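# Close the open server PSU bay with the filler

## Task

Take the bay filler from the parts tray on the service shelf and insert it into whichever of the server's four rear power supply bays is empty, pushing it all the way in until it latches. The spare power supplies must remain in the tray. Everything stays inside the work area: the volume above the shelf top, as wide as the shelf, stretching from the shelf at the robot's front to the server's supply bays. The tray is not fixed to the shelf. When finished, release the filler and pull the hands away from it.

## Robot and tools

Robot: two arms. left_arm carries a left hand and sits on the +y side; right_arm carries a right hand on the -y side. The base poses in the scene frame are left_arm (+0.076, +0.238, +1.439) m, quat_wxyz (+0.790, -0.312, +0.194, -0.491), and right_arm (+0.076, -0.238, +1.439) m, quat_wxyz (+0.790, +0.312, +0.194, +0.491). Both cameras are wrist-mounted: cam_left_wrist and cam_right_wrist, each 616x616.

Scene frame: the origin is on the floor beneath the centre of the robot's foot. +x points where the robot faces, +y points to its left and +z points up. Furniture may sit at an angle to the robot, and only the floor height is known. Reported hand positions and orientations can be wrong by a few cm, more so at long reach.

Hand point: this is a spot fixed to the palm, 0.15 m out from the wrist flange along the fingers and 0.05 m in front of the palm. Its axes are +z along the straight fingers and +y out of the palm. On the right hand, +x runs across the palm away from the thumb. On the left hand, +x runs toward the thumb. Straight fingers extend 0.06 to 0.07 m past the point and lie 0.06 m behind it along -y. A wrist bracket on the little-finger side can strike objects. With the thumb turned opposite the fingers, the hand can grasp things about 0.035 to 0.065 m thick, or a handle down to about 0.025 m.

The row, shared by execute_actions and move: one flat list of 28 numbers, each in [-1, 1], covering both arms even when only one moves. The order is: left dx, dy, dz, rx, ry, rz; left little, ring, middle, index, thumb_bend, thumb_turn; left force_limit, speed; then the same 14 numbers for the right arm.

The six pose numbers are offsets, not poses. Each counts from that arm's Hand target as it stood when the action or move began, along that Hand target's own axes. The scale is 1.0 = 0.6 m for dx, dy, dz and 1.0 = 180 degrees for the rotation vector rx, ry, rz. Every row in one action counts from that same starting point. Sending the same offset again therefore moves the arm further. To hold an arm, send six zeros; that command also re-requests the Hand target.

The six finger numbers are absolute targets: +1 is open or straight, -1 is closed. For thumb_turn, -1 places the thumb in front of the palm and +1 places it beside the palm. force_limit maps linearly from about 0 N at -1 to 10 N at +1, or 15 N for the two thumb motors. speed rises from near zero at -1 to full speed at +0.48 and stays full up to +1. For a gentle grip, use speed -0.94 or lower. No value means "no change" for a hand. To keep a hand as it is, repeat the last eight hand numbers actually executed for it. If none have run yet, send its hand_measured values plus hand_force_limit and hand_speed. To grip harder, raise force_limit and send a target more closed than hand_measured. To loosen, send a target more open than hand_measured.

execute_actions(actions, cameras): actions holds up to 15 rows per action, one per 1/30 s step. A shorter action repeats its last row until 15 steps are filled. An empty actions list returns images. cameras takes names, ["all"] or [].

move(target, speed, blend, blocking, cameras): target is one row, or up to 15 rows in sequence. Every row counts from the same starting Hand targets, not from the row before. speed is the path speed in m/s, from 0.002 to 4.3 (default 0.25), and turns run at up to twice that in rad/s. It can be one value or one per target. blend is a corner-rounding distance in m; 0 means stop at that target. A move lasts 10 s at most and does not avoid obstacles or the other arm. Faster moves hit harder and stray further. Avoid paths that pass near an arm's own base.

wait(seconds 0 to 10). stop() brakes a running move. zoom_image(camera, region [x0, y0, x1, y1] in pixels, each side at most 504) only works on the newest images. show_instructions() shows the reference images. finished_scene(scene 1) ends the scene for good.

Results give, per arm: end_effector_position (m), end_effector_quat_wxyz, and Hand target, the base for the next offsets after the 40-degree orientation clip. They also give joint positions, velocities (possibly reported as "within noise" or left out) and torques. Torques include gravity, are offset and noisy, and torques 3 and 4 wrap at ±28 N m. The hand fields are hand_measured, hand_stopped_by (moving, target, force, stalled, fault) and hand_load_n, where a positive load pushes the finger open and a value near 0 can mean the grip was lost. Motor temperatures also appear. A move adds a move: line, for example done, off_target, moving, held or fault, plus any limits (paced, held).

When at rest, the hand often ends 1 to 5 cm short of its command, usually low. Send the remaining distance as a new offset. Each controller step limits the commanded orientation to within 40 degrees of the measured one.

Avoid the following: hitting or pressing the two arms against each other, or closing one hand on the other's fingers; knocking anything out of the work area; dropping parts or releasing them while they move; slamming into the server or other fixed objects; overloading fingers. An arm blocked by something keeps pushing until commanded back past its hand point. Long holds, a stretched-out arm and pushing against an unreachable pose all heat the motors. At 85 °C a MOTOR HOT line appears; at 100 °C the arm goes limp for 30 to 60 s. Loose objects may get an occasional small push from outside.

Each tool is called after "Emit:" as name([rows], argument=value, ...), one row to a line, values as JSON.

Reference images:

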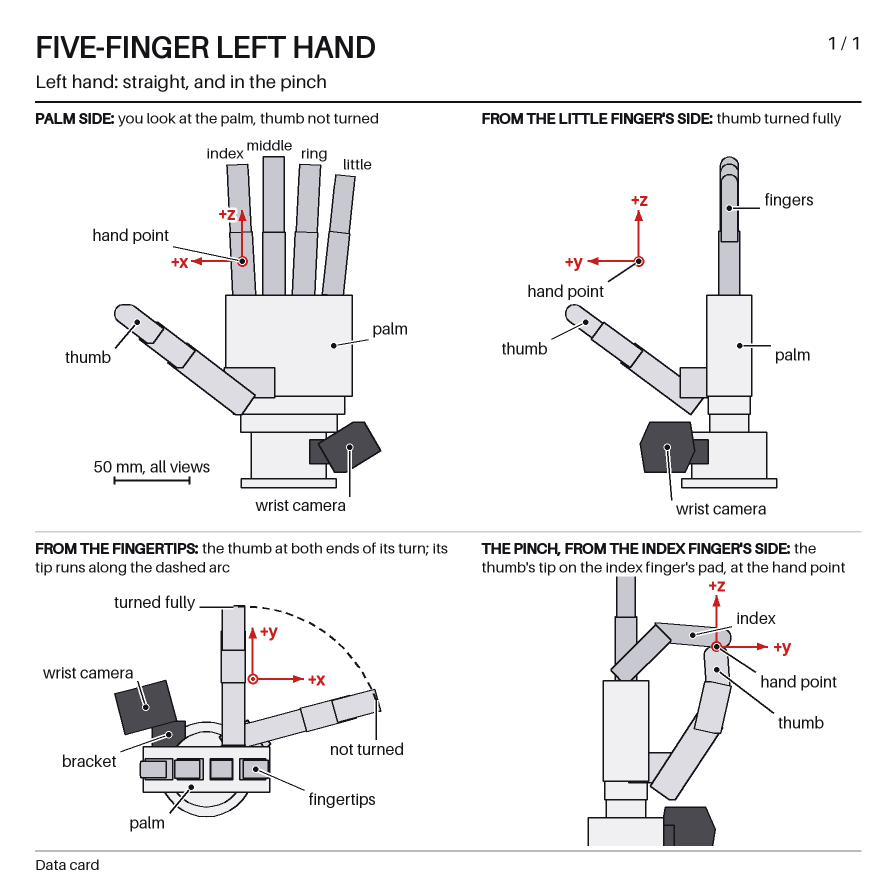

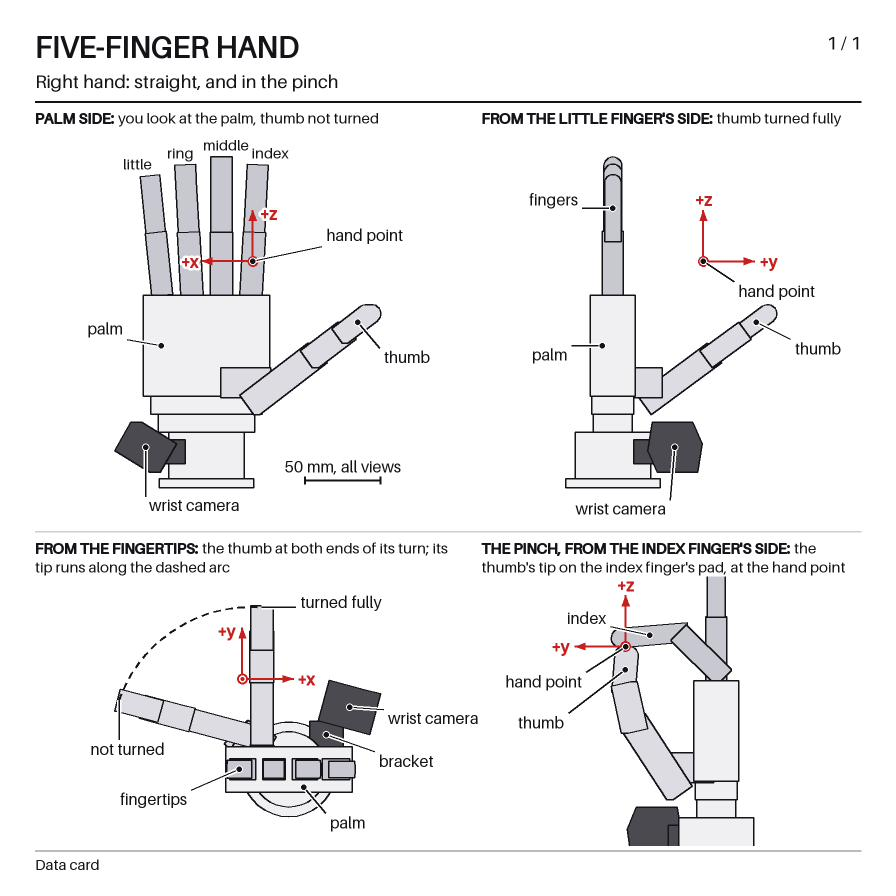

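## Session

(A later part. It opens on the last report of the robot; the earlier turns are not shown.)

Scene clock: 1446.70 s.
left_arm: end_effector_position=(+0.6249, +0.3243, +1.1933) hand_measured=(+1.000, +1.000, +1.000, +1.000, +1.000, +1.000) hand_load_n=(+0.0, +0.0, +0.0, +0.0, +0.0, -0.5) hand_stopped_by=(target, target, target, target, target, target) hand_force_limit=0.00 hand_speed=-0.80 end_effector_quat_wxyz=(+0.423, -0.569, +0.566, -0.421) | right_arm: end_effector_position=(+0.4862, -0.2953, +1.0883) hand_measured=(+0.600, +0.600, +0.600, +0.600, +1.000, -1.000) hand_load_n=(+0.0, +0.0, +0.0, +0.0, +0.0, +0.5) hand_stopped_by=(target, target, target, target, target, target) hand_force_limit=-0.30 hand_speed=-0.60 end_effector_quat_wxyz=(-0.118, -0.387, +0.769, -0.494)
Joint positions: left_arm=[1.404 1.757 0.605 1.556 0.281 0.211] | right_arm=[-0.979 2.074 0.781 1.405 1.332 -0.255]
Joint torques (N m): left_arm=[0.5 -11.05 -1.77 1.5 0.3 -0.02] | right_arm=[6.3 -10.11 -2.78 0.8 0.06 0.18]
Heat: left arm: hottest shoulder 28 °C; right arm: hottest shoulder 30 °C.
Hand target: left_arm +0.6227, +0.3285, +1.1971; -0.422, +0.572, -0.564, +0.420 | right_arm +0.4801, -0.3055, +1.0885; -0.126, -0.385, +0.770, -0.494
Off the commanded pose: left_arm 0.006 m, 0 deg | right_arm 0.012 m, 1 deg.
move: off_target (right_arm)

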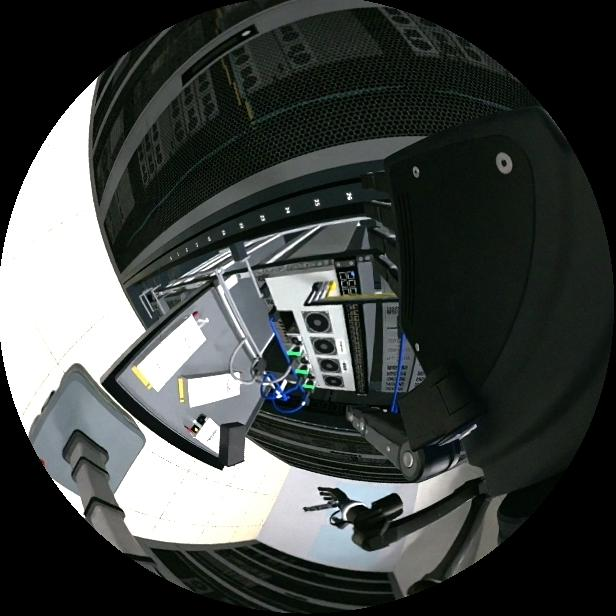

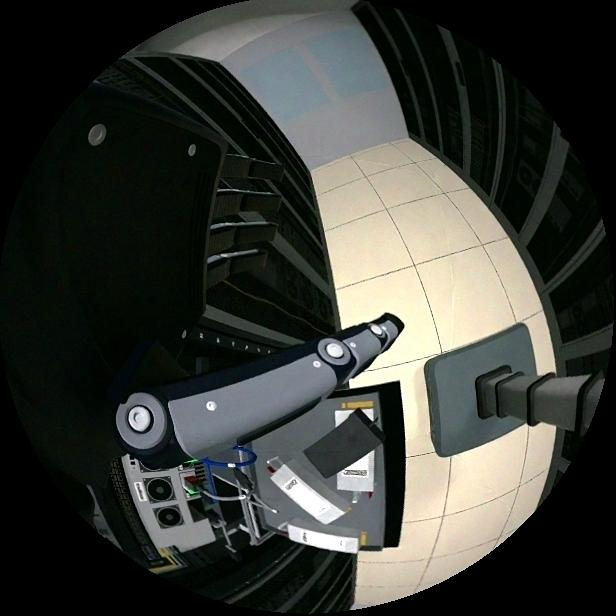

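Emit:
move([
  [0,0,0,0,0,0,1,1,0.6,0.6,1,-1,0,0,0.2177,-0.0345,0.2034,0.1915,-0.2213,-0.1607,0.6,0.6,0.6,0.6,1.0,-1,-0.3,-0.6],
  [0.764,0.345,-0.005,0.0397,0.1416,0.3527,1,1,0.6,0.6,1,-1,0,0,0.2177,-0.0345,0.2034,0.1915,-0.2213,-0.1607,0.6,0.6,0.6,0.6,1.0,-1,-0.3,-0.6],
], speed=[0.2,0.15], cameras=["all"])

Scene clock: 1625.30 s.
left_arm: end_effector_position=(+0.5701, -0.1222, +1.0018) hand_measured=(+1.000, +1.000, +0.600, +0.600, +1.000, -1.000) hand_load_n=(+0.0, +0.0, +0.0, +0.0, +0.0, +0.5) hand_stopped_by=(target, target, target, target, target, target) hand_force_limit=0.00 hand_speed=0.00 end_effector_quat_wxyz=(+0.487, -0.073, +0.825, -0.277) | right_arm: end_effector_position=(+0.4328, -0.4690, +1.1123) hand_measured=(+0.600, +0.600, +0.600, +0.600, +1.000, -1.000) hand_load_n=(+0.0, +0.0, +0.0, +0.0, +0.0, +0.0) hand_stopped_by=(target, target, target, target, target, target) hand_force_limit=-0.30 hand_speed=-0.60 end_effector_quat_wxyz=(-0.137, +0.743, -0.495, +0.428)
Joint positions: left_arm=[0.641 2.663 1.317 1.474 -0.117 1.544] | right_arm=[-1.739 1.918 0.471 1.556 -0.311 -0.764]
Joint torques (N m): left_arm=[-10.29 -9.11 -0.35 1.07 0.31 0.18] | right_arm=[-0.09 -9 -4.04 2.78 -0.29 -0.09]
Heat: left arm: hottest shoulder 28 °C; right arm: hottest shoulder 30 °C.
Hand target: left_arm +0.5645, -0.1315, +1.0019; +0.483, -0.065, +0.827, -0.279 | right_arm +0.4301, -0.4759, +1.1185; -0.138, +0.719, -0.473, +0.490
Off the commanded pose: left_arm 0.011 m, 1 deg | right_arm 0.009 m, 8 deg.
joint sent to its limit (right arm) — joint 4 (wrist pitch), upper limit. The joint targets are off in orientation, not in position.
move: off_target (left_arm, right_arm)

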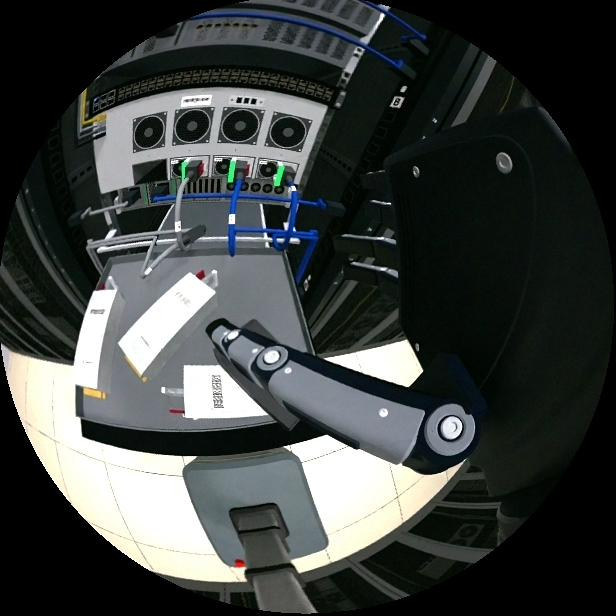

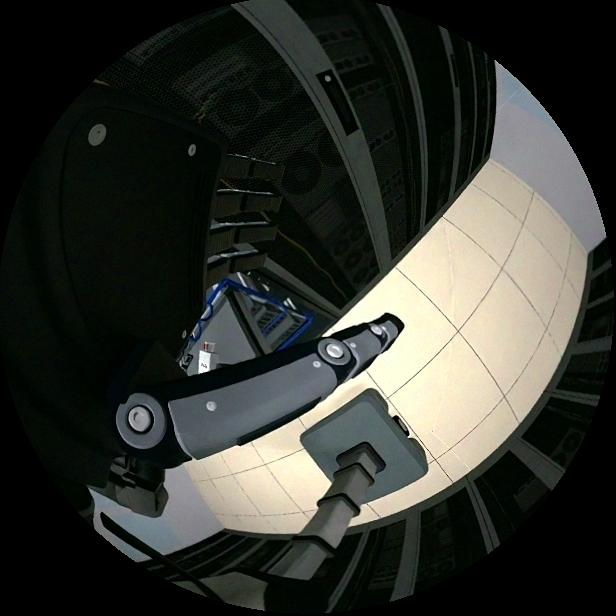

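Emit:
zoom_image(camera="cam_left_wrist", region=[160, 280, 320, 440])

Scaled by 3.150 from the camera's 616x616 image, which has a finer 880x880 frame.

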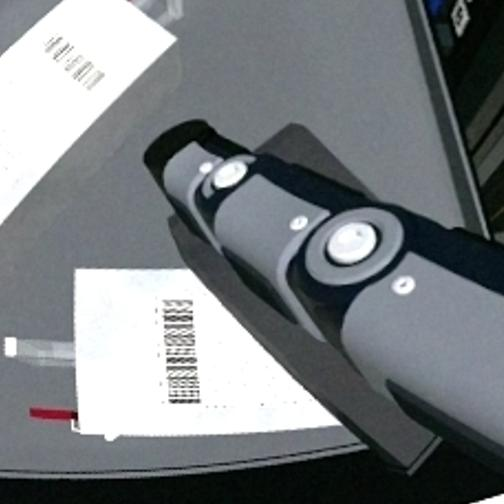

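Emit:
move(target=[0.1527,0.052,0.0248,0.0127,0.0087,0.0063,1,1,0.6,0.6,1,-1,0,0,0,0,0,0,0,0,0.6,0.6,0.6,0.6,1.0,-1,-0.3,-0.6], speed=[0.1], cameras=["cam_left_wrist"])

Emit:
zoom_image(camera="cam_left_wrist", region=[120, 260, 370, 510])

Scene clock: 1702.50 s.
left_arm: end_effector_position=(+0.5351, -0.1522, +0.9178) hand_measured=(+1.000, +1.000, +0.600, +0.600, +1.000, -1.000) hand_load_n=(+0.0, +0.0, +0.0, +0.0, +0.0, +0.0) hand_stopped_by=(target, target, target, target, target, target) hand_force_limit=0.00 hand_speed=0.00 end_effector_quat_wxyz=(+0.478, -0.047, +0.825, -0.297) | right_arm: end_effector_position=(+0.4328, -0.4690, +1.1123) hand_measured=(+0.600, +0.600, +0.600, +0.600, +1.000, -1.000) hand_load_n=(+0.0, +0.0, +0.0, +0.0, +0.0, +0.5) hand_stopped_by=(target, target, target, target, target, target) hand_force_limit=-0.30 hand_speed=-0.60 end_effector_quat_wxyz=(-0.137, +0.743, -0.495, +0.428)
Joint positions: left_arm=[0.683 2.891 1.556 1.433 -0.016 1.555] | right_arm=[-1.739 1.918 0.471 1.556 -0.311 -0.764]
Joint torques (N m): left_arm=[-8.41 -8.29 -0.51 1.14 0.55 0.17] | right_arm=[-0.21 -9.17 -4.03 2.73 -0.3 -0.07]
Heat: left arm: hottest shoulder 28 °C; right arm: hottest shoulder 31 °C.
Hand target: left_arm +0.5338, -0.1457, +0.9098; +0.475, -0.044, +0.829, -0.292 | right_arm +0.4301, -0.4759, +1.1185; -0.138, +0.719, -0.473, +0.490
Off the commanded pose: left_arm 0.010 m, 1 deg | right_arm 0.010 m, 8 deg.
joint sent to its limit (right arm) — joint 4 (wrist pitch), upper limit. The joint targets are off in orientation, not in position.
move: off_target (right_arm)
Images, in order (width x height): cam_left_wrist 616x616.

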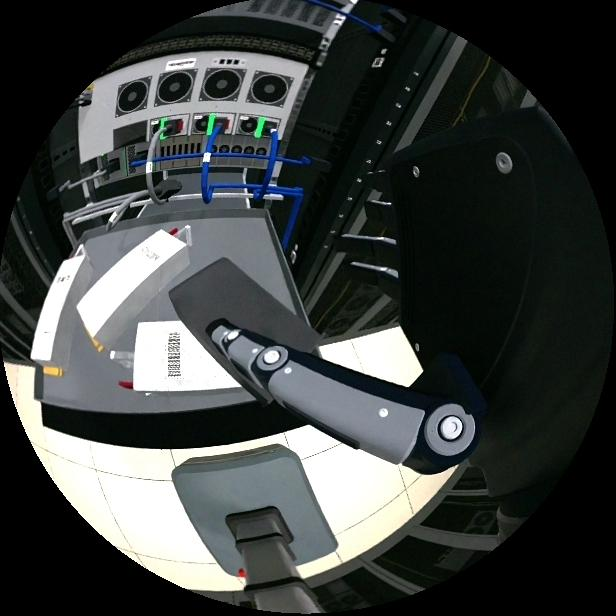

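Scaled by 2.016 from the camera's 616x616 image, which has a finer 880x880 frame.

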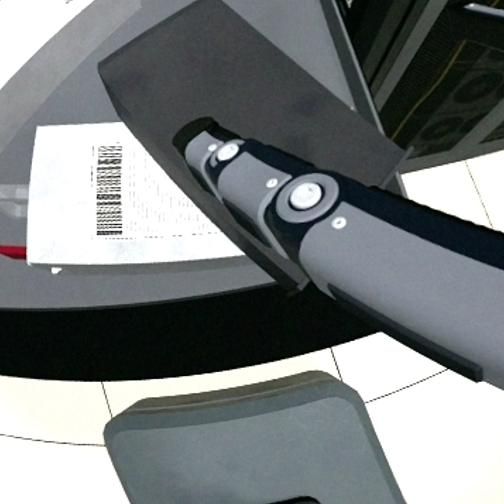

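Emit:
move([
  [-0.0117,0.0275,-0.0147,0,0,0,1,1,0.6,0.6,1,-1,0,0,0,0,0,0,0,0,0.6,0.6,0.6,0.6,1.0,-1,-0.3,-0.6],
  [0.033,0.0578,0.0075,0,0,0,1,1,0.6,0.6,1,-1,0,0,0,0,0,0,0,0,0.6,0.6,0.6,0.6,1.0,-1,-0.3,-0.6],
], speed=[0.1,0.08], blend=[0.01,0], cameras=["cam_left_wrist"])

Emit:
zoom_image(camera="cam_left_wrist", region=[120, 240, 370, 490])

Scene clock: 1753.13 s.
left_arm: end_effector_position=(+0.5359, -0.1334, +0.8835) hand_measured=(+1.000, +1.000, +0.600, +0.600, +1.000, -1.000) hand_load_n=(+0.0, +0.0, +0.0, +0.0, +0.0, +0.0) hand_stopped_by=(target, target, target, target, target, target) hand_force_limit=0.00 hand_speed=0.00 end_effector_quat_wxyz=(+0.479, -0.044, +0.825, -0.297) | right_arm: end_effector_position=(+0.4328, -0.4690, +1.1123) hand_measured=(+0.600, +0.600, +0.600, +0.600, +1.000, -1.000) hand_load_n=(+0.0, +0.0, +0.0, +0.0, +0.0, +0.5) hand_stopped_by=(target, target, target, target, target, target) hand_force_limit=-0.30 hand_speed=-0.60 end_effector_quat_wxyz=(-0.137, +0.743, -0.495, +0.428)
Joint positions: left_arm=[0.741 2.945 1.626 1.417 0.044 1.555] | right_arm=[-1.739 1.918 0.471 1.556 -0.311 -0.764]
Joint torques (N m): left_arm=[-8 -7.82 -0.59 1.24 0.54 0.12] | right_arm=[-0.09 -9.11 -4 2.77 -0.3 -0.08]
Heat: left arm: hottest shoulder 28 °C; right arm: hottest shoulder 31 °C.
Hand target: left_arm +0.5335, -0.1261, +0.8748; +0.475, -0.044, +0.829, -0.292 | right_arm +0.4301, -0.4759, +1.1185; -0.138, +0.719, -0.473, +0.490
Off the commanded pose: left_arm 0.012 m, 1 deg | right_arm 0.010 m, 8 deg.
joint sent to its limit (right arm) — joint 4 (wrist pitch), upper limit. The joint targets are off in orientation, not in position.
move: off_target (left_arm, right_arm)
Images, in order (width x height): cam_left_wrist 616x616.

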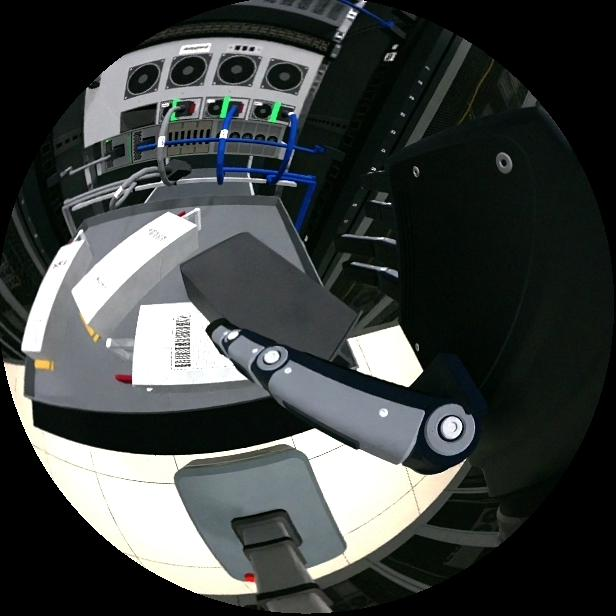

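Scaled by 2.016 from the camera's 616x616 image, which has a finer 880x880 frame.

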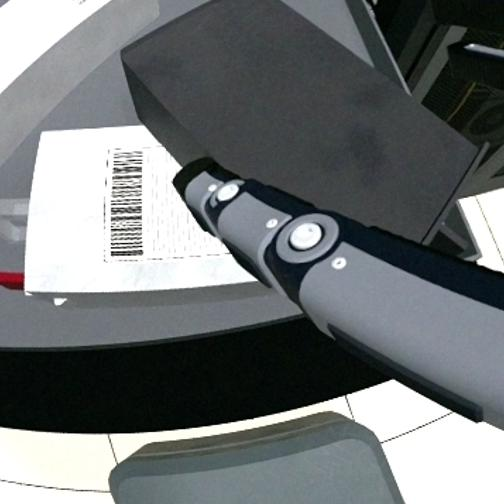

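Emit:
move(target=[0.0533,0.0368,0.0265,0,0,0,1,1,0.6,0.6,1,-1,0,0,0,0,0,0,0,0,0.6,0.6,0.6,0.6,1.0,-1,-0.3,-0.6], speed=0.05, cameras=["cam_left_wrist"])

Emit:
zoom_image(camera="cam_left_wrist", region=[120, 200, 400, 480])

Scene clock: 1763.63 s.
left_arm: end_effector_position=(+0.5474, -0.1333, +0.8485) hand_measured=(+1.000, +1.000, +0.600, +0.600, +1.000, -1.000) hand_load_n=(+0.0, +0.0, +0.0, +0.0, +0.0, +0.0) hand_stopped_by=(target, target, target, target, target, target) hand_force_limit=0.00 hand_speed=0.00 end_effector_quat_wxyz=(+0.488, -0.044, +0.820, -0.296) | right_arm: end_effector_position=(+0.4328, -0.4690, +1.1123) hand_measured=(+0.600, +0.600, +0.600, +0.600, +1.000, -1.000) hand_load_n=(+0.0, +0.0, +0.0, +0.0, +0.0, +0.0) hand_stopped_by=(target, target, target, target, target, target) hand_force_limit=-0.30 hand_speed=-0.60 end_effector_quat_wxyz=(-0.137, +0.743, -0.495, +0.428)
Joint positions: left_arm=[0.775 3.028 1.779 1.366 0.079 1.555] | right_arm=[-1.739 1.918 0.471 1.556 -0.311 -0.764]
Joint torques (N m): left_arm=[-7.71 -6.53 -0.38 0.99 0.5 0.09] | right_arm=[-0.03 -9.05 -4 2.77 -0.3 -0.06]
Heat: left arm: hottest shoulder 27 °C; right arm: hottest shoulder 31 °C.
Hand target: left_arm +0.5338, -0.1259, +0.8328; +0.475, -0.044, +0.829, -0.292 | right_arm +0.4301, -0.4759, +1.1185; -0.138, +0.719, -0.473, +0.490
Off the commanded pose: left_arm 0.022 m, 2 deg | right_arm 0.010 m, 8 deg.
joint sent to its limit (right arm) — joint 4 (wrist pitch), upper limit. The joint targets are off in orientation, not in position.
move: off_target (left_arm, right_arm)
Images, in order (width x height): cam_left_wrist 616x616.

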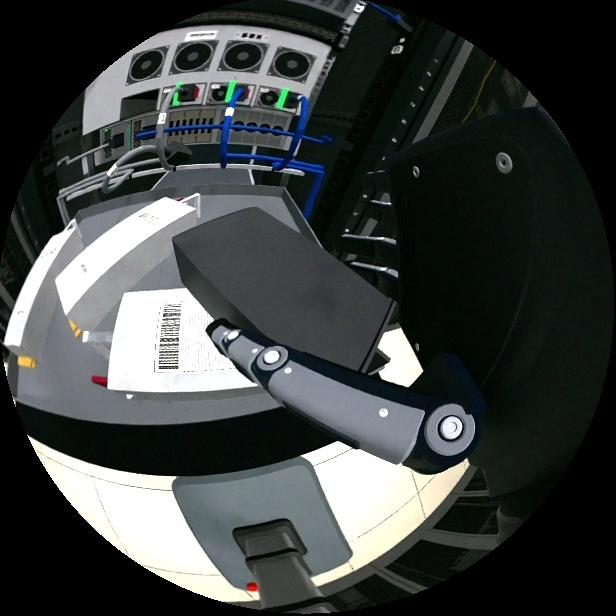

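Scaled by 1.800 from the camera's 616x616 image, which has a finer 880x880 frame.

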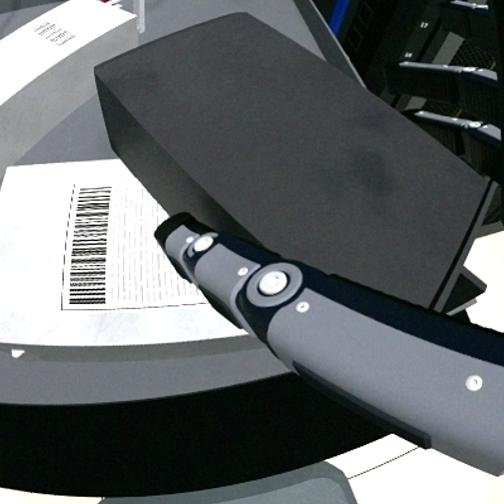

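Emit:
move(target=[-0.0138,-0.0092,0.0053,0,0,0,1,1,0.1,0.1,0.85,-1,0.1,-0.8,0,0,0,0,0,0,0.6,0.6,0.6,0.6,1.0,-1,-0.3,-0.6], speed=0.05, cameras=["cam_left_wrist"])

Scene clock: 1797.80 s.
left_arm: end_effector_position=(+0.5487, -0.1334, +0.8488) hand_measured=(+1.000, +1.000, +0.290, +0.256, +0.876, -1.000) hand_load_n=(+0.0, -0.5, +7.5, +13.5, +17.5, +2.5) hand_stopped_by=(target, target, force, force, force, target) hand_force_limit=0.10 hand_speed=-0.80 end_effector_quat_wxyz=(+0.487, -0.045, +0.820, -0.297) | right_arm: end_effector_position=(+0.4328, -0.4690, +1.1123) hand_measured=(+0.600, +0.600, +0.600, +0.600, +1.000, -1.000) hand_load_n=(+0.0, +0.0, +0.0, +0.0, +0.0, +0.0) hand_stopped_by=(target, target, target, target, target, target) hand_force_limit=-0.30 hand_speed=-0.60 end_effector_quat_wxyz=(-0.137, +0.743, -0.495, +0.428)
Joint positions: left_arm=[0.775 3.025 1.779 1.364 0.079 1.553] | right_arm=[-1.739 1.918 0.471 1.556 -0.311 -0.764]
Joint torques (N m): left_arm=[-8.41 -8 -1.37 0.85 0.18 0.12] | right_arm=[-0.09 -9.11 -4 2.76 -0.3 -0.08]
Heat: left arm: hottest shoulder 27 °C; right arm: hottest shoulder 31 °C.
Hand target: left_arm +0.5395, -0.1290, +0.8407; +0.475, -0.044, +0.829, -0.292 | right_arm +0.4301, -0.4759, +1.1185; -0.138, +0.719, -0.473, +0.490
Off the commanded pose: left_arm 0.013 m, 2 deg | right_arm 0.010 m, 8 deg.
joint sent to its limit (right arm) — joint 4 (wrist pitch), upper limit. The joint targets are off in orientation, not in position.
move: off_target (left_arm, right_arm)
Images, in order (width x height): cam_left_wrist 616x616.

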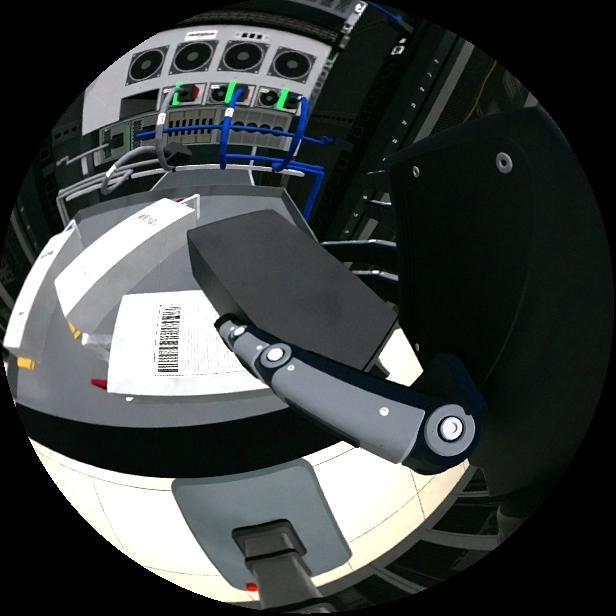

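Emit:
move(target=[-0.09,-0.062,-0.045,0,0,0,1,1,0.1,0.1,0.85,-1,0.1,-0.8,0,0,0,0,0,0,0.6,0.6,0.6,0.6,1.0,-1,-0.3,-0.6], speed=0.06, cameras=["cam_left_wrist"])

Scene clock: 1812.30 s.
left_arm: end_effector_position=(+0.5295, -0.1202, +0.8939) hand_measured=(+1.000, +1.000, +0.290, +0.256, +0.876, -1.000) hand_load_n=(+0.0, +0.0, +7.5, +13.5, +17.5, +1.0) hand_stopped_by=(target, target, force, force, force, target) hand_force_limit=0.10 hand_speed=-0.80 end_effector_quat_wxyz=(+0.461, -0.046, +0.839, -0.286) | right_arm: end_effector_position=(+0.4328, -0.4690, +1.1123) hand_measured=(+0.600, +0.600, +0.600, +0.600, +1.000, -1.000) hand_load_n=(+0.0, +0.0, +0.0, +0.0, +0.0, +0.0) hand_stopped_by=(target, target, target, target, target, target) hand_force_limit=-0.30 hand_speed=-0.60 end_effector_quat_wxyz=(-0.137, +0.743, -0.495, +0.428)
Joint positions: left_arm=[0.74 2.888 1.535 1.409 0.013 1.553] | right_arm=[-1.739 1.918 0.471 1.556 -0.311 -0.764]
Joint torques (N m): left_arm=[-10.17 -9.64 -1.72 2.47 0.35 0.16] | right_arm=[-0.09 -9.05 -3.97 2.74 -0.29 -0.07]
Heat: left arm: hottest shoulder 27 °C; right arm: hottest shoulder 31 °C.
Hand target: left_arm +0.5395, -0.1292, +0.9118; +0.475, -0.044, +0.829, -0.292 | right_arm +0.4301, -0.4759, +1.1185; -0.138, +0.719, -0.473, +0.490
Off the commanded pose: left_arm 0.022 m, 2 deg | right_arm 0.010 m, 8 deg.
joint sent to its limit (right arm) — joint 4 (wrist pitch), upper limit. The joint targets are off in orientation, not in position.
move: off_target (left_arm, right_arm)
Images, in order (width x height): cam_left_wrist 616x616.

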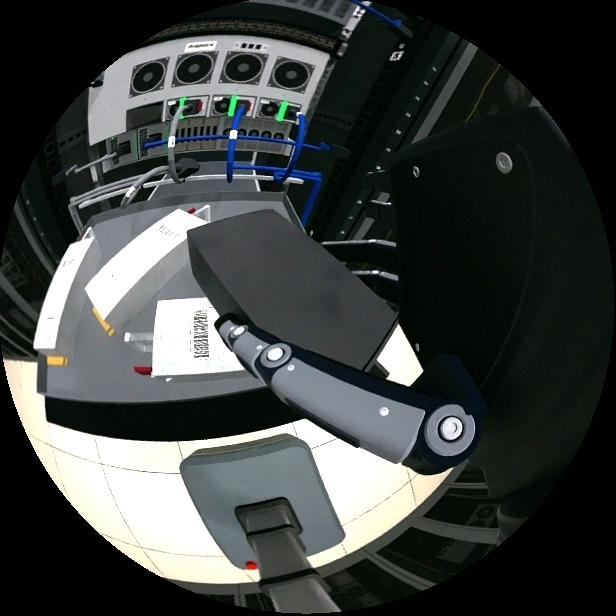

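Emit:
zoom_image(camera="cam_left_wrist", region=[170, 190, 420, 440])

Scaled by 2.016 from the camera's 616x616 image, which has a finer 880x880 frame.

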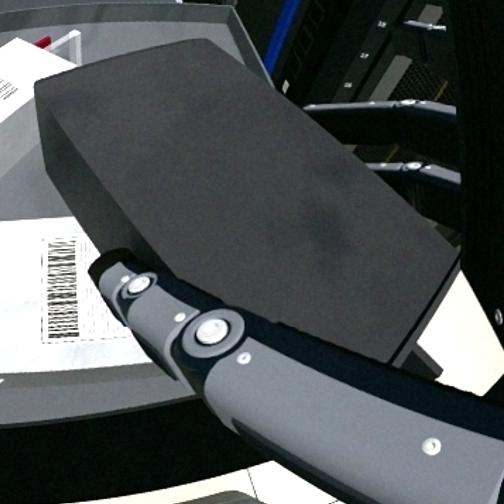

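Emit:
move([
  [-0.2345,-0.019,-0.1103,0.059,0.0346,0.0275,1,1,0.1,0.1,0.85,-1,0.1,-0.8,0,0,0,0,0,0,0.6,0.6,0.6,0.6,1.0,-1,-0.3,-0.6],
  [-0.4083,0.274,-0.0135,0.1179,0.0691,0.055,1,1,0.1,0.1,0.85,-1,0.1,-0.8,0,0,0,0,0,0,0.6,0.6,0.6,0.6,1.0,-1,-0.3,-0.6],
], speed=0.12, blend=[0.03,0], cameras=["all"])

Scene clock: 1883.87 s.
left_arm: end_effector_position=(+0.6876, +0.0905, +1.0070) hand_measured=(+1.000, +1.000, +0.290, +0.256, +0.876, -1.000) hand_load_n=(+0.0, +0.0, +7.5, +13.0, +18.0, +1.5) hand_stopped_by=(target, target, force, force, force, target) hand_force_limit=0.10 hand_speed=-0.80 end_effector_quat_wxyz=(+0.396, +0.141, +0.812, -0.404) | right_arm: end_effector_position=(+0.4328, -0.4690, +1.1123) hand_measured=(+0.600, +0.600, +0.600, +0.600, +1.000, -1.000) hand_load_n=(-0.5, +0.0, +0.0, +0.0, +0.0, +0.5) hand_stopped_by=(target, target, target, target, target, target) hand_force_limit=-0.30 hand_speed=-0.60 end_effector_quat_wxyz=(-0.137, +0.743, -0.495, +0.428)
Joint positions: left_arm=[1.126 2.178 1.2 0.741 0.755 1.865] | right_arm=[-1.739 1.918 0.471 1.556 -0.311 -0.764]
Joint torques (N m): left_arm=[-4.19 -13.45 0.31 0.72 0.83 0.24] | right_arm=[0.03 -8.88 -4 2.69 -0.29 -0.07]
Heat: left arm: hottest shoulder 28 °C; right arm: hottest shoulder 31 °C.
Hand target: left_arm +0.7000, +0.0960, +1.0152; +0.406, +0.147, +0.808, -0.400 | right_arm +0.4301, -0.4759, +1.1185; -0.138, +0.719, -0.473, +0.490
Off the commanded pose: left_arm 0.016 m, 2 deg | right_arm 0.010 m, 8 deg.
joint sent to its limit (right arm) — joint 4 (wrist pitch), upper limit. The joint targets are off in orientation, not in position.
move: off_target (left_arm, right_arm)

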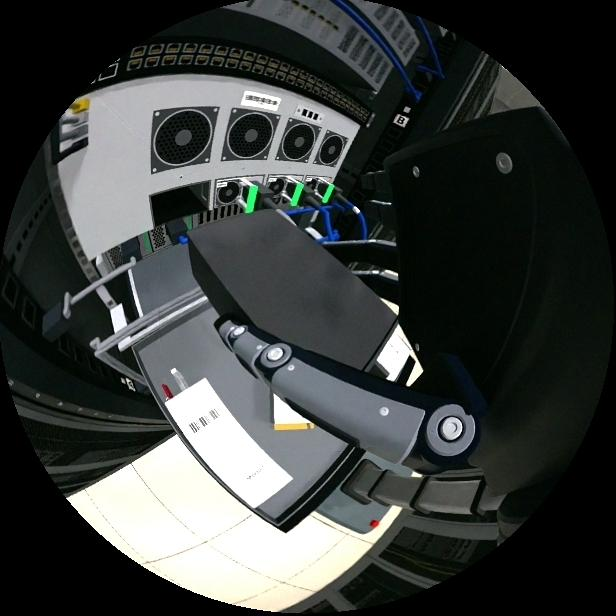

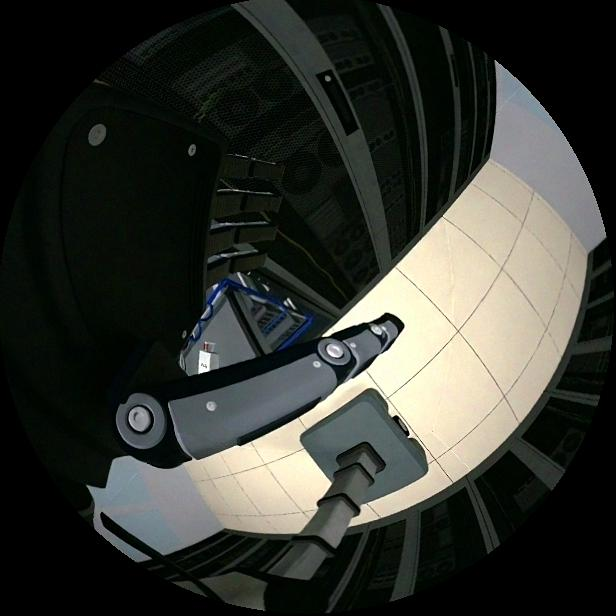

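Emit:
zoom_image(camera="cam_left_wrist", region=[110, 90, 350, 330])

Scaled by 2.100 from the camera's 616x616 image, which has a finer 880x880 frame.

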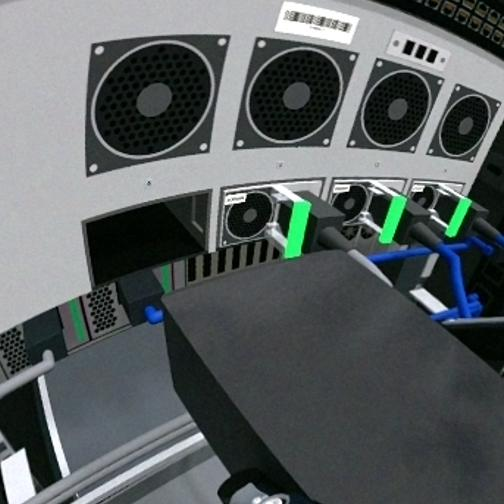

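Emit:
move(target=[-0.0555,0.0795,0.0657,0.0007,-0.005,0.006,1,1,0.1,0.1,0.85,-1,0.1,-0.8,0,0,0,0,0,0,0.6,0.6,0.6,0.6,1.0,-1,-0.3,-0.6], speed=0.1, cameras=["cam_left_wrist"])

Emit:
zoom_image(camera="cam_left_wrist", region=[130, 130, 310, 310])

Scene clock: 1930.43 s.
left_arm: end_effector_position=(+0.7629, +0.0973, +1.0027) hand_measured=(+1.000, +1.000, +0.290, +0.256, +0.876, -1.000) hand_load_n=(+0.0, +0.0, +7.5, +13.0, +17.5, +1.5) hand_stopped_by=(target, target, force, force, force, target) hand_force_limit=0.10 hand_speed=-0.80 end_effector_quat_wxyz=(+0.411, +0.147, +0.806, -0.400) | right_arm: end_effector_position=(+0.4328, -0.4690, +1.1123) hand_measured=(+0.600, +0.600, +0.600, +0.600, +1.000, -1.000) hand_load_n=(+0.0, +0.0, +0.0, +0.0, +0.0, +0.0) hand_stopped_by=(target, target, target, target, target, target) hand_force_limit=-0.30 hand_speed=-0.60 end_effector_quat_wxyz=(-0.137, +0.743, -0.495, +0.428)
Joint positions: left_arm=[1.126 2.201 1.402 0.594 0.762 1.871] | right_arm=[-1.739 1.918 0.471 1.556 -0.311 -0.764]
Joint torques (N m): left_arm=[-4.72 -13.33 2.15 0.88 0.82 0.2] | right_arm=[-0.03 -9.11 -4.01 2.76 -0.3 -0.07]
Heat: left arm: hottest shoulder 28 °C; right arm: hottest shoulder 31 °C.
Hand target: left_arm +0.7690, +0.0990, +1.0021; +0.416, +0.152, +0.803, -0.398 | right_arm +0.4301, -0.4759, +1.1185; -0.138, +0.719, -0.473, +0.490
Off the commanded pose: left_arm 0.006 m, 1 deg | right_arm 0.010 m, 8 deg.
joint sent to its limit (right arm) — joint 4 (wrist pitch), upper limit. The joint targets are off in orientation, not in position.
move: off_target (right_arm)
Images, in order (width x height): cam_left_wrist 616x616.

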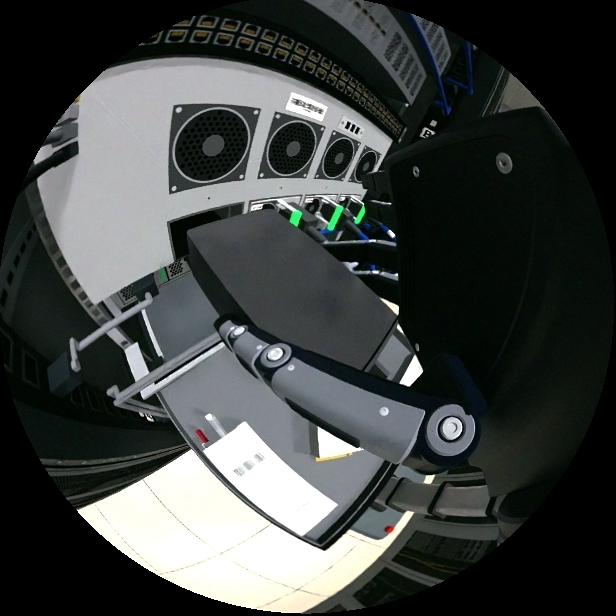

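Scaled by 2.800 from the camera's 616x616 image, which has a finer 880x880 frame.

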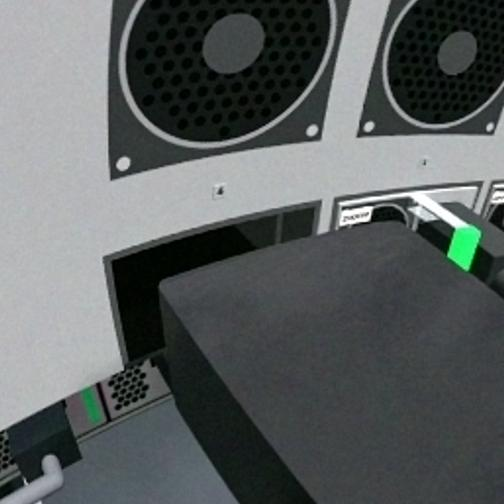

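Emit:
move(target=[-0.0137,0.0377,0.0242,0,0,0,1,1,0.1,0.1,0.85,-1,0.1,-0.8,0,0,0,0,0,0,0.6,0.6,0.6,0.6,1.0,-1,-0.3,-0.6], speed=0.08, cameras=["cam_left_wrist"])

Emit:
zoom_image(camera="cam_left_wrist", region=[130, 130, 310, 310])

Scene clock: 1967.67 s.
left_arm: end_effector_position=(+0.7882, +0.0969, +0.9945) hand_measured=(+1.000, +1.000, +0.290, +0.256, +0.876, -1.000) hand_load_n=(+0.0, +0.0, +8.0, +13.0, +18.0, +1.0) hand_stopped_by=(target, target, force, force, force, target) hand_force_limit=0.10 hand_speed=-0.80 end_effector_quat_wxyz=(+0.411, +0.148, +0.805, -0.402) | right_arm: end_effector_position=(+0.4328, -0.4690, +1.1123) hand_measured=(+0.600, +0.600, +0.600, +0.600, +1.000, -1.000) hand_load_n=(+0.0, +0.0, +0.0, +0.0, +0.0, +0.0) hand_stopped_by=(target, target, target, target, target, target) hand_force_limit=-0.30 hand_speed=-0.60 end_effector_quat_wxyz=(-0.137, +0.743, -0.495, +0.428)
Joint positions: left_arm=[1.126 2.231 1.499 0.526 0.767 1.872] | right_arm=[-1.739 1.918 0.471 1.556 -0.311 -0.764]
Joint torques (N m): left_arm=[-4.54 -13.86 2.8 0.85 0.81 0.23] | right_arm=[-0.03 -9.05 -3.99 2.82 -0.29 -0.08]
Heat: left arm: hottest shoulder 29 °C; right arm: hottest shoulder 31 °C.
Hand target: left_arm +0.7951, +0.1031, +0.9921; +0.416, +0.152, +0.803, -0.398 | right_arm +0.4301, -0.4759, +1.1185; -0.138, +0.719, -0.473, +0.490
Off the commanded pose: left_arm 0.009 m, 1 deg | right_arm 0.010 m, 8 deg.
joint sent to its limit (right arm) — joint 4 (wrist pitch), upper limit. The joint targets are off in orientation, not in position.
move: off_target (right_arm)
Images, in order (width x height): cam_left_wrist 616x616.

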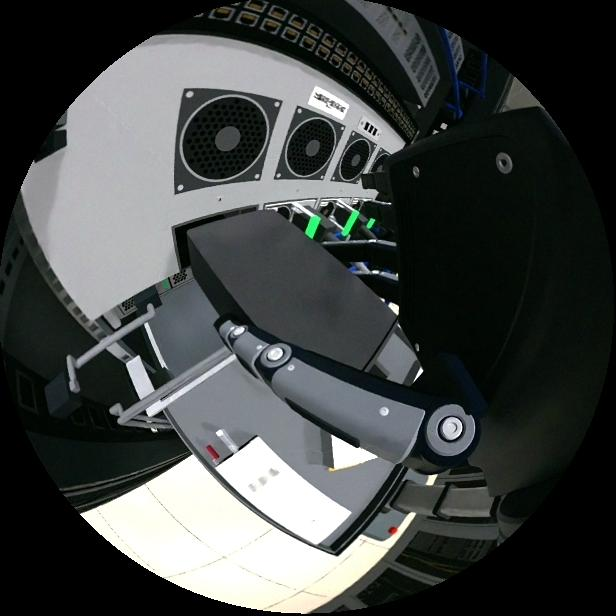

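Scaled by 2.800 from the camera's 616x616 image, which has a finer 880x880 frame.

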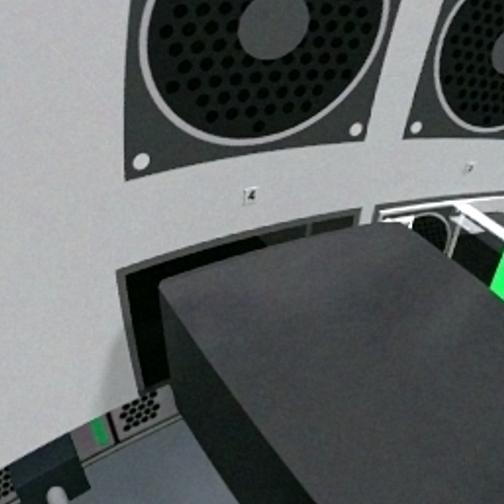

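Emit:
move(target=[-0.0127,0.0198,-0.0105,0,0,0,1,1,0.1,0.1,0.85,-1,0.1,-0.8,0,0,0,0,0,0,0.6,0.6,0.6,0.6,1.0,-1,-0.3,-0.6], speed=0.05, cameras=["cam_left_wrist"])

Emit:
zoom_image(camera="cam_left_wrist", region=[130, 150, 290, 310])

Scene clock: 1997.90 s.
left_arm: end_effector_position=(+0.7902, +0.1078, +0.9903) hand_measured=(+1.000, +1.000, +0.290, +0.256, +0.876, -1.000) hand_load_n=(+0.0, +0.0, +8.0, +13.0, +17.5, +1.5) hand_stopped_by=(target, target, force, force, force, target) hand_force_limit=0.10 hand_speed=-0.80 end_effector_quat_wxyz=(+0.406, +0.146, +0.806, -0.404) | right_arm: end_effector_position=(+0.4328, -0.4690, +1.1123) hand_measured=(+0.600, +0.600, +0.600, +0.600, +1.000, -1.000) hand_load_n=(+0.0, +0.0, +0.0, +0.0, +0.0, +0.0) hand_stopped_by=(target, target, target, target, target, target) hand_force_limit=-0.30 hand_speed=-0.60 end_effector_quat_wxyz=(-0.137, +0.743, -0.495, +0.428)
Joint positions: left_arm=[1.143 2.231 1.514 0.496 0.783 1.877] | right_arm=[-1.739 1.918 0.471 1.556 -0.311 -0.764]
Joint torques (N m): left_arm=[-4.31 -15.03 2.91 0.73 0.83 0.21] | right_arm=[0.09 -8.94 -4.04 2.74 -0.3 -0.08]
Heat: left arm: hottest shoulder 30 °C; right arm: hottest shoulder 31 °C.
Hand target: left_arm +0.8029, +0.1162, +0.9940; +0.416, +0.152, +0.803, -0.398 | right_arm +0.4301, -0.4759, +1.1185; -0.138, +0.719, -0.473, +0.490
Off the commanded pose: left_arm 0.016 m, 2 deg | right_arm 0.010 m, 8 deg.
joint sent to its limit (right arm) — joint 4 (wrist pitch), upper limit. The joint targets are off in orientation, not in position.
move: off_target (left_arm, right_arm)
Images, in order (width x height): cam_left_wrist 616x616.

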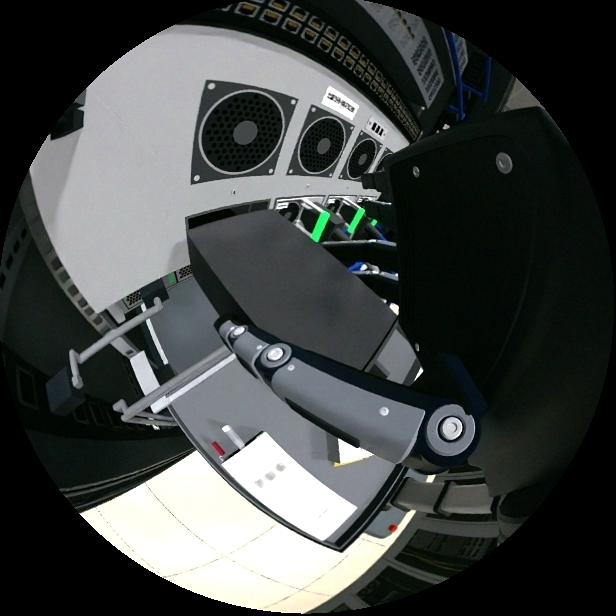

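Scaled by 3.150 from the camera's 616x616 image, which has a finer 880x880 frame.

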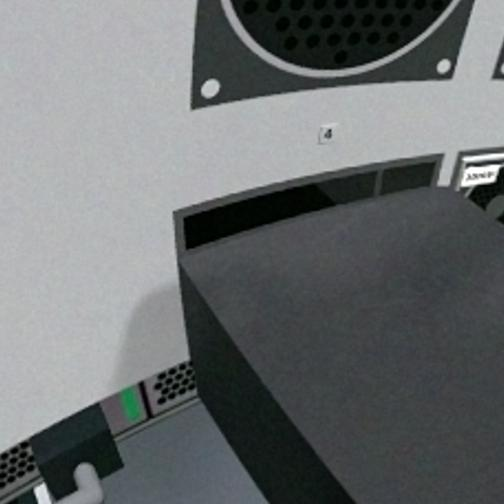

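Emit:
move(target=[-0.016,-0.0067,-0.0017,-0.0051,0.0048,0.0046,1,1,0.1,0.1,0.85,-1,0.1,-0.8,0,0,0,0,0,0,0.6,0.6,0.6,0.6,1.0,-1,-0.3,-0.6], speed=0.05, cameras=["cam_left_wrist"])

Emit:
zoom_image(camera="cam_left_wrist", region=[130, 150, 290, 310])

Scene clock: 2036.77 s.
left_arm: end_effector_position=(+0.7906, +0.1122, +0.9878) hand_measured=(+1.000, +1.000, +0.290, +0.256, +0.876, -1.000) hand_load_n=(+0.0, +0.0, +8.0, +13.0, +17.5, +1.5) hand_stopped_by=(target, target, force, force, force, target) hand_force_limit=0.10 hand_speed=-0.80 end_effector_quat_wxyz=(+0.402, +0.149, +0.813, -0.393) | right_arm: end_effector_position=(+0.4328, -0.4690, +1.1123) hand_measured=(+0.600, +0.600, +0.600, +0.600, +1.000, -1.000) hand_load_n=(+0.0, +0.0, +0.0, +0.0, -0.5, +0.0) hand_stopped_by=(target, target, target, target, target, target) hand_force_limit=-0.30 hand_speed=-0.60 end_effector_quat_wxyz=(-0.137, +0.743, -0.495, +0.428)
Joint positions: left_arm=[1.143 2.226 1.514 0.477 0.757 1.896] | right_arm=[-1.739 1.918 0.471 1.556 -0.311 -0.764]
Joint torques (N m): left_arm=[-5.07 -16.62 1.62 0.8 0.61 0.23] | right_arm=[-0.15 -9.17 -4.05 2.7 -0.29 -0.08]
Heat: left arm: hottest shoulder 30 °C; right arm: hottest shoulder 31 °C.
Hand target: left_arm +0.8060, +0.1152, +1.0042; +0.414, +0.157, +0.808, -0.388 | right_arm +0.4301, -0.4759, +1.1185; -0.138, +0.719, -0.473, +0.490
Off the commanded pose: left_arm 0.022 m, 2 deg | right_arm 0.010 m, 8 deg.
joint sent to its limit (right arm) — joint 4 (wrist pitch), upper limit. The joint targets are off in orientation, not in position.
move: off_target (left_arm, right_arm)
Images, in order (width x height): cam_left_wrist 616x616.

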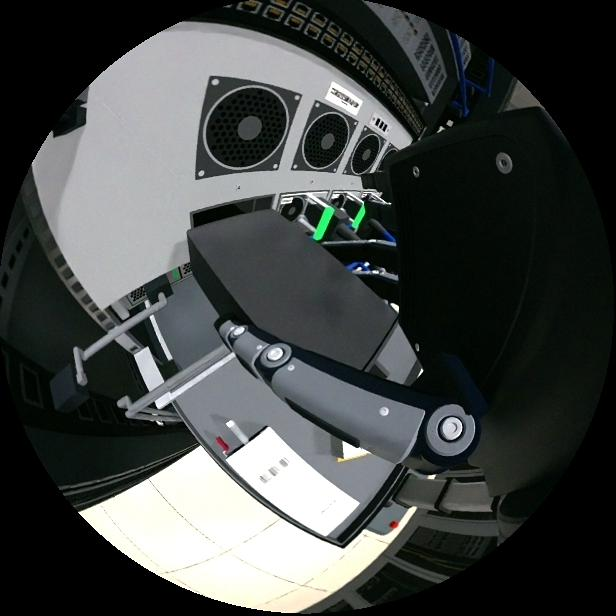

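Scaled by 3.150 from the camera's 616x616 image, which has a finer 880x880 frame.

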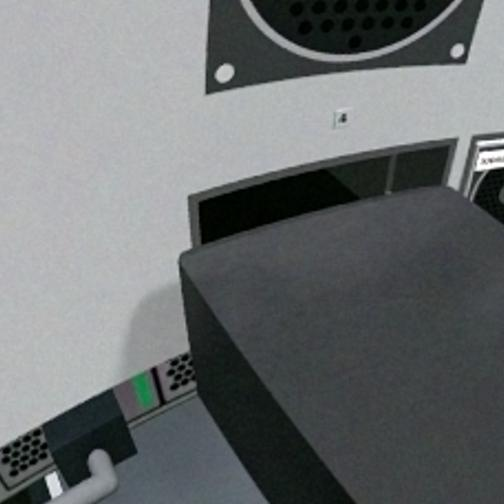

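Emit:
move(target=[-0.0152,-0.0165,0.0005,0,0,0,1,1,0.1,0.1,0.85,-1,0.1,-0.8,0,0,0,0,0,0,0.6,0.6,0.6,0.6,1.0,-1,-0.3,-0.6], speed=0.05, cameras=["cam_left_wrist"])

Emit:
zoom_image(camera="cam_left_wrist", region=[130, 150, 290, 310])

Scene clock: 2050.00 s.
left_arm: end_effector_position=(+0.7947, +0.1183, +0.9975) hand_measured=(+1.000, +1.000, +0.290, +0.256, +0.876, -1.000) hand_load_n=(+0.0, +0.0, +7.5, +13.0, +17.5, +1.0) hand_stopped_by=(target, target, force, force, force, target) hand_force_limit=0.10 hand_speed=-0.80 end_effector_quat_wxyz=(+0.405, +0.149, +0.816, -0.386) | right_arm: end_effector_position=(+0.4328, -0.4690, +1.1123) hand_measured=(+0.600, +0.600, +0.600, +0.600, +1.000, -1.000) hand_load_n=(+0.0, +0.0, +0.0, +0.0, +0.0, +0.0) hand_stopped_by=(target, target, target, target, target, target) hand_force_limit=-0.30 hand_speed=-0.60 end_effector_quat_wxyz=(-0.137, +0.743, -0.495, +0.428)
Joint positions: left_arm=[1.143 2.2 1.496 0.477 0.744 1.896] | right_arm=[-1.739 1.918 0.471 1.556 -0.311 -0.764]
Joint torques (N m): left_arm=[-5.95 -16.73 1.25 0.99 0.59 0.17] | right_arm=[0.09 -9 -3.95 2.73 -0.3 -0.08]
Heat: left arm: hottest shoulder 31 °C; right arm: hottest shoulder 31 °C.
Hand target: left_arm +0.8061, +0.1092, +1.0162; +0.414, +0.158, +0.808, -0.388 | right_arm +0.4301, -0.4759, +1.1185; -0.138, +0.719, -0.473, +0.490
Off the commanded pose: left_arm 0.024 m, 2 deg | right_arm 0.010 m, 8 deg.
joint sent to its limit (right arm) — joint 4 (wrist pitch), upper limit. The joint targets are off in orientation, not in position.
move: off_target (left_arm, right_arm)
Images, in order (width x height): cam_left_wrist 616x616.

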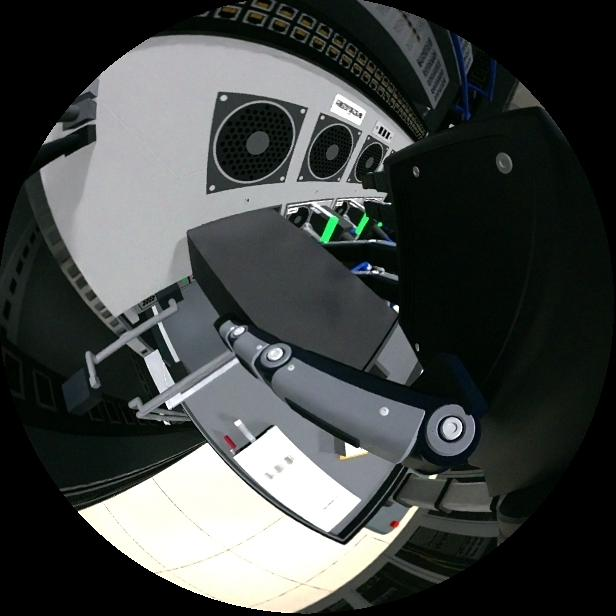

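Scaled by 3.150 from the camera's 616x616 image, which has a finer 880x880 frame.

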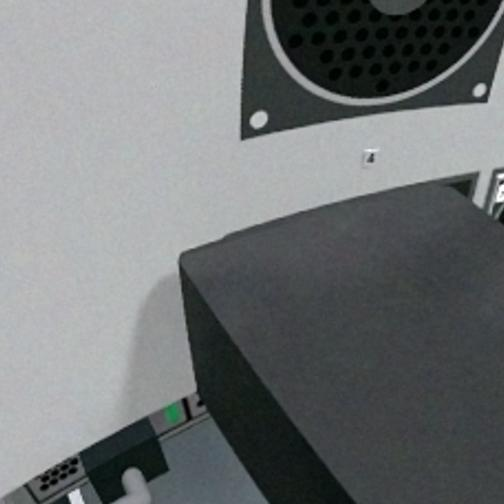

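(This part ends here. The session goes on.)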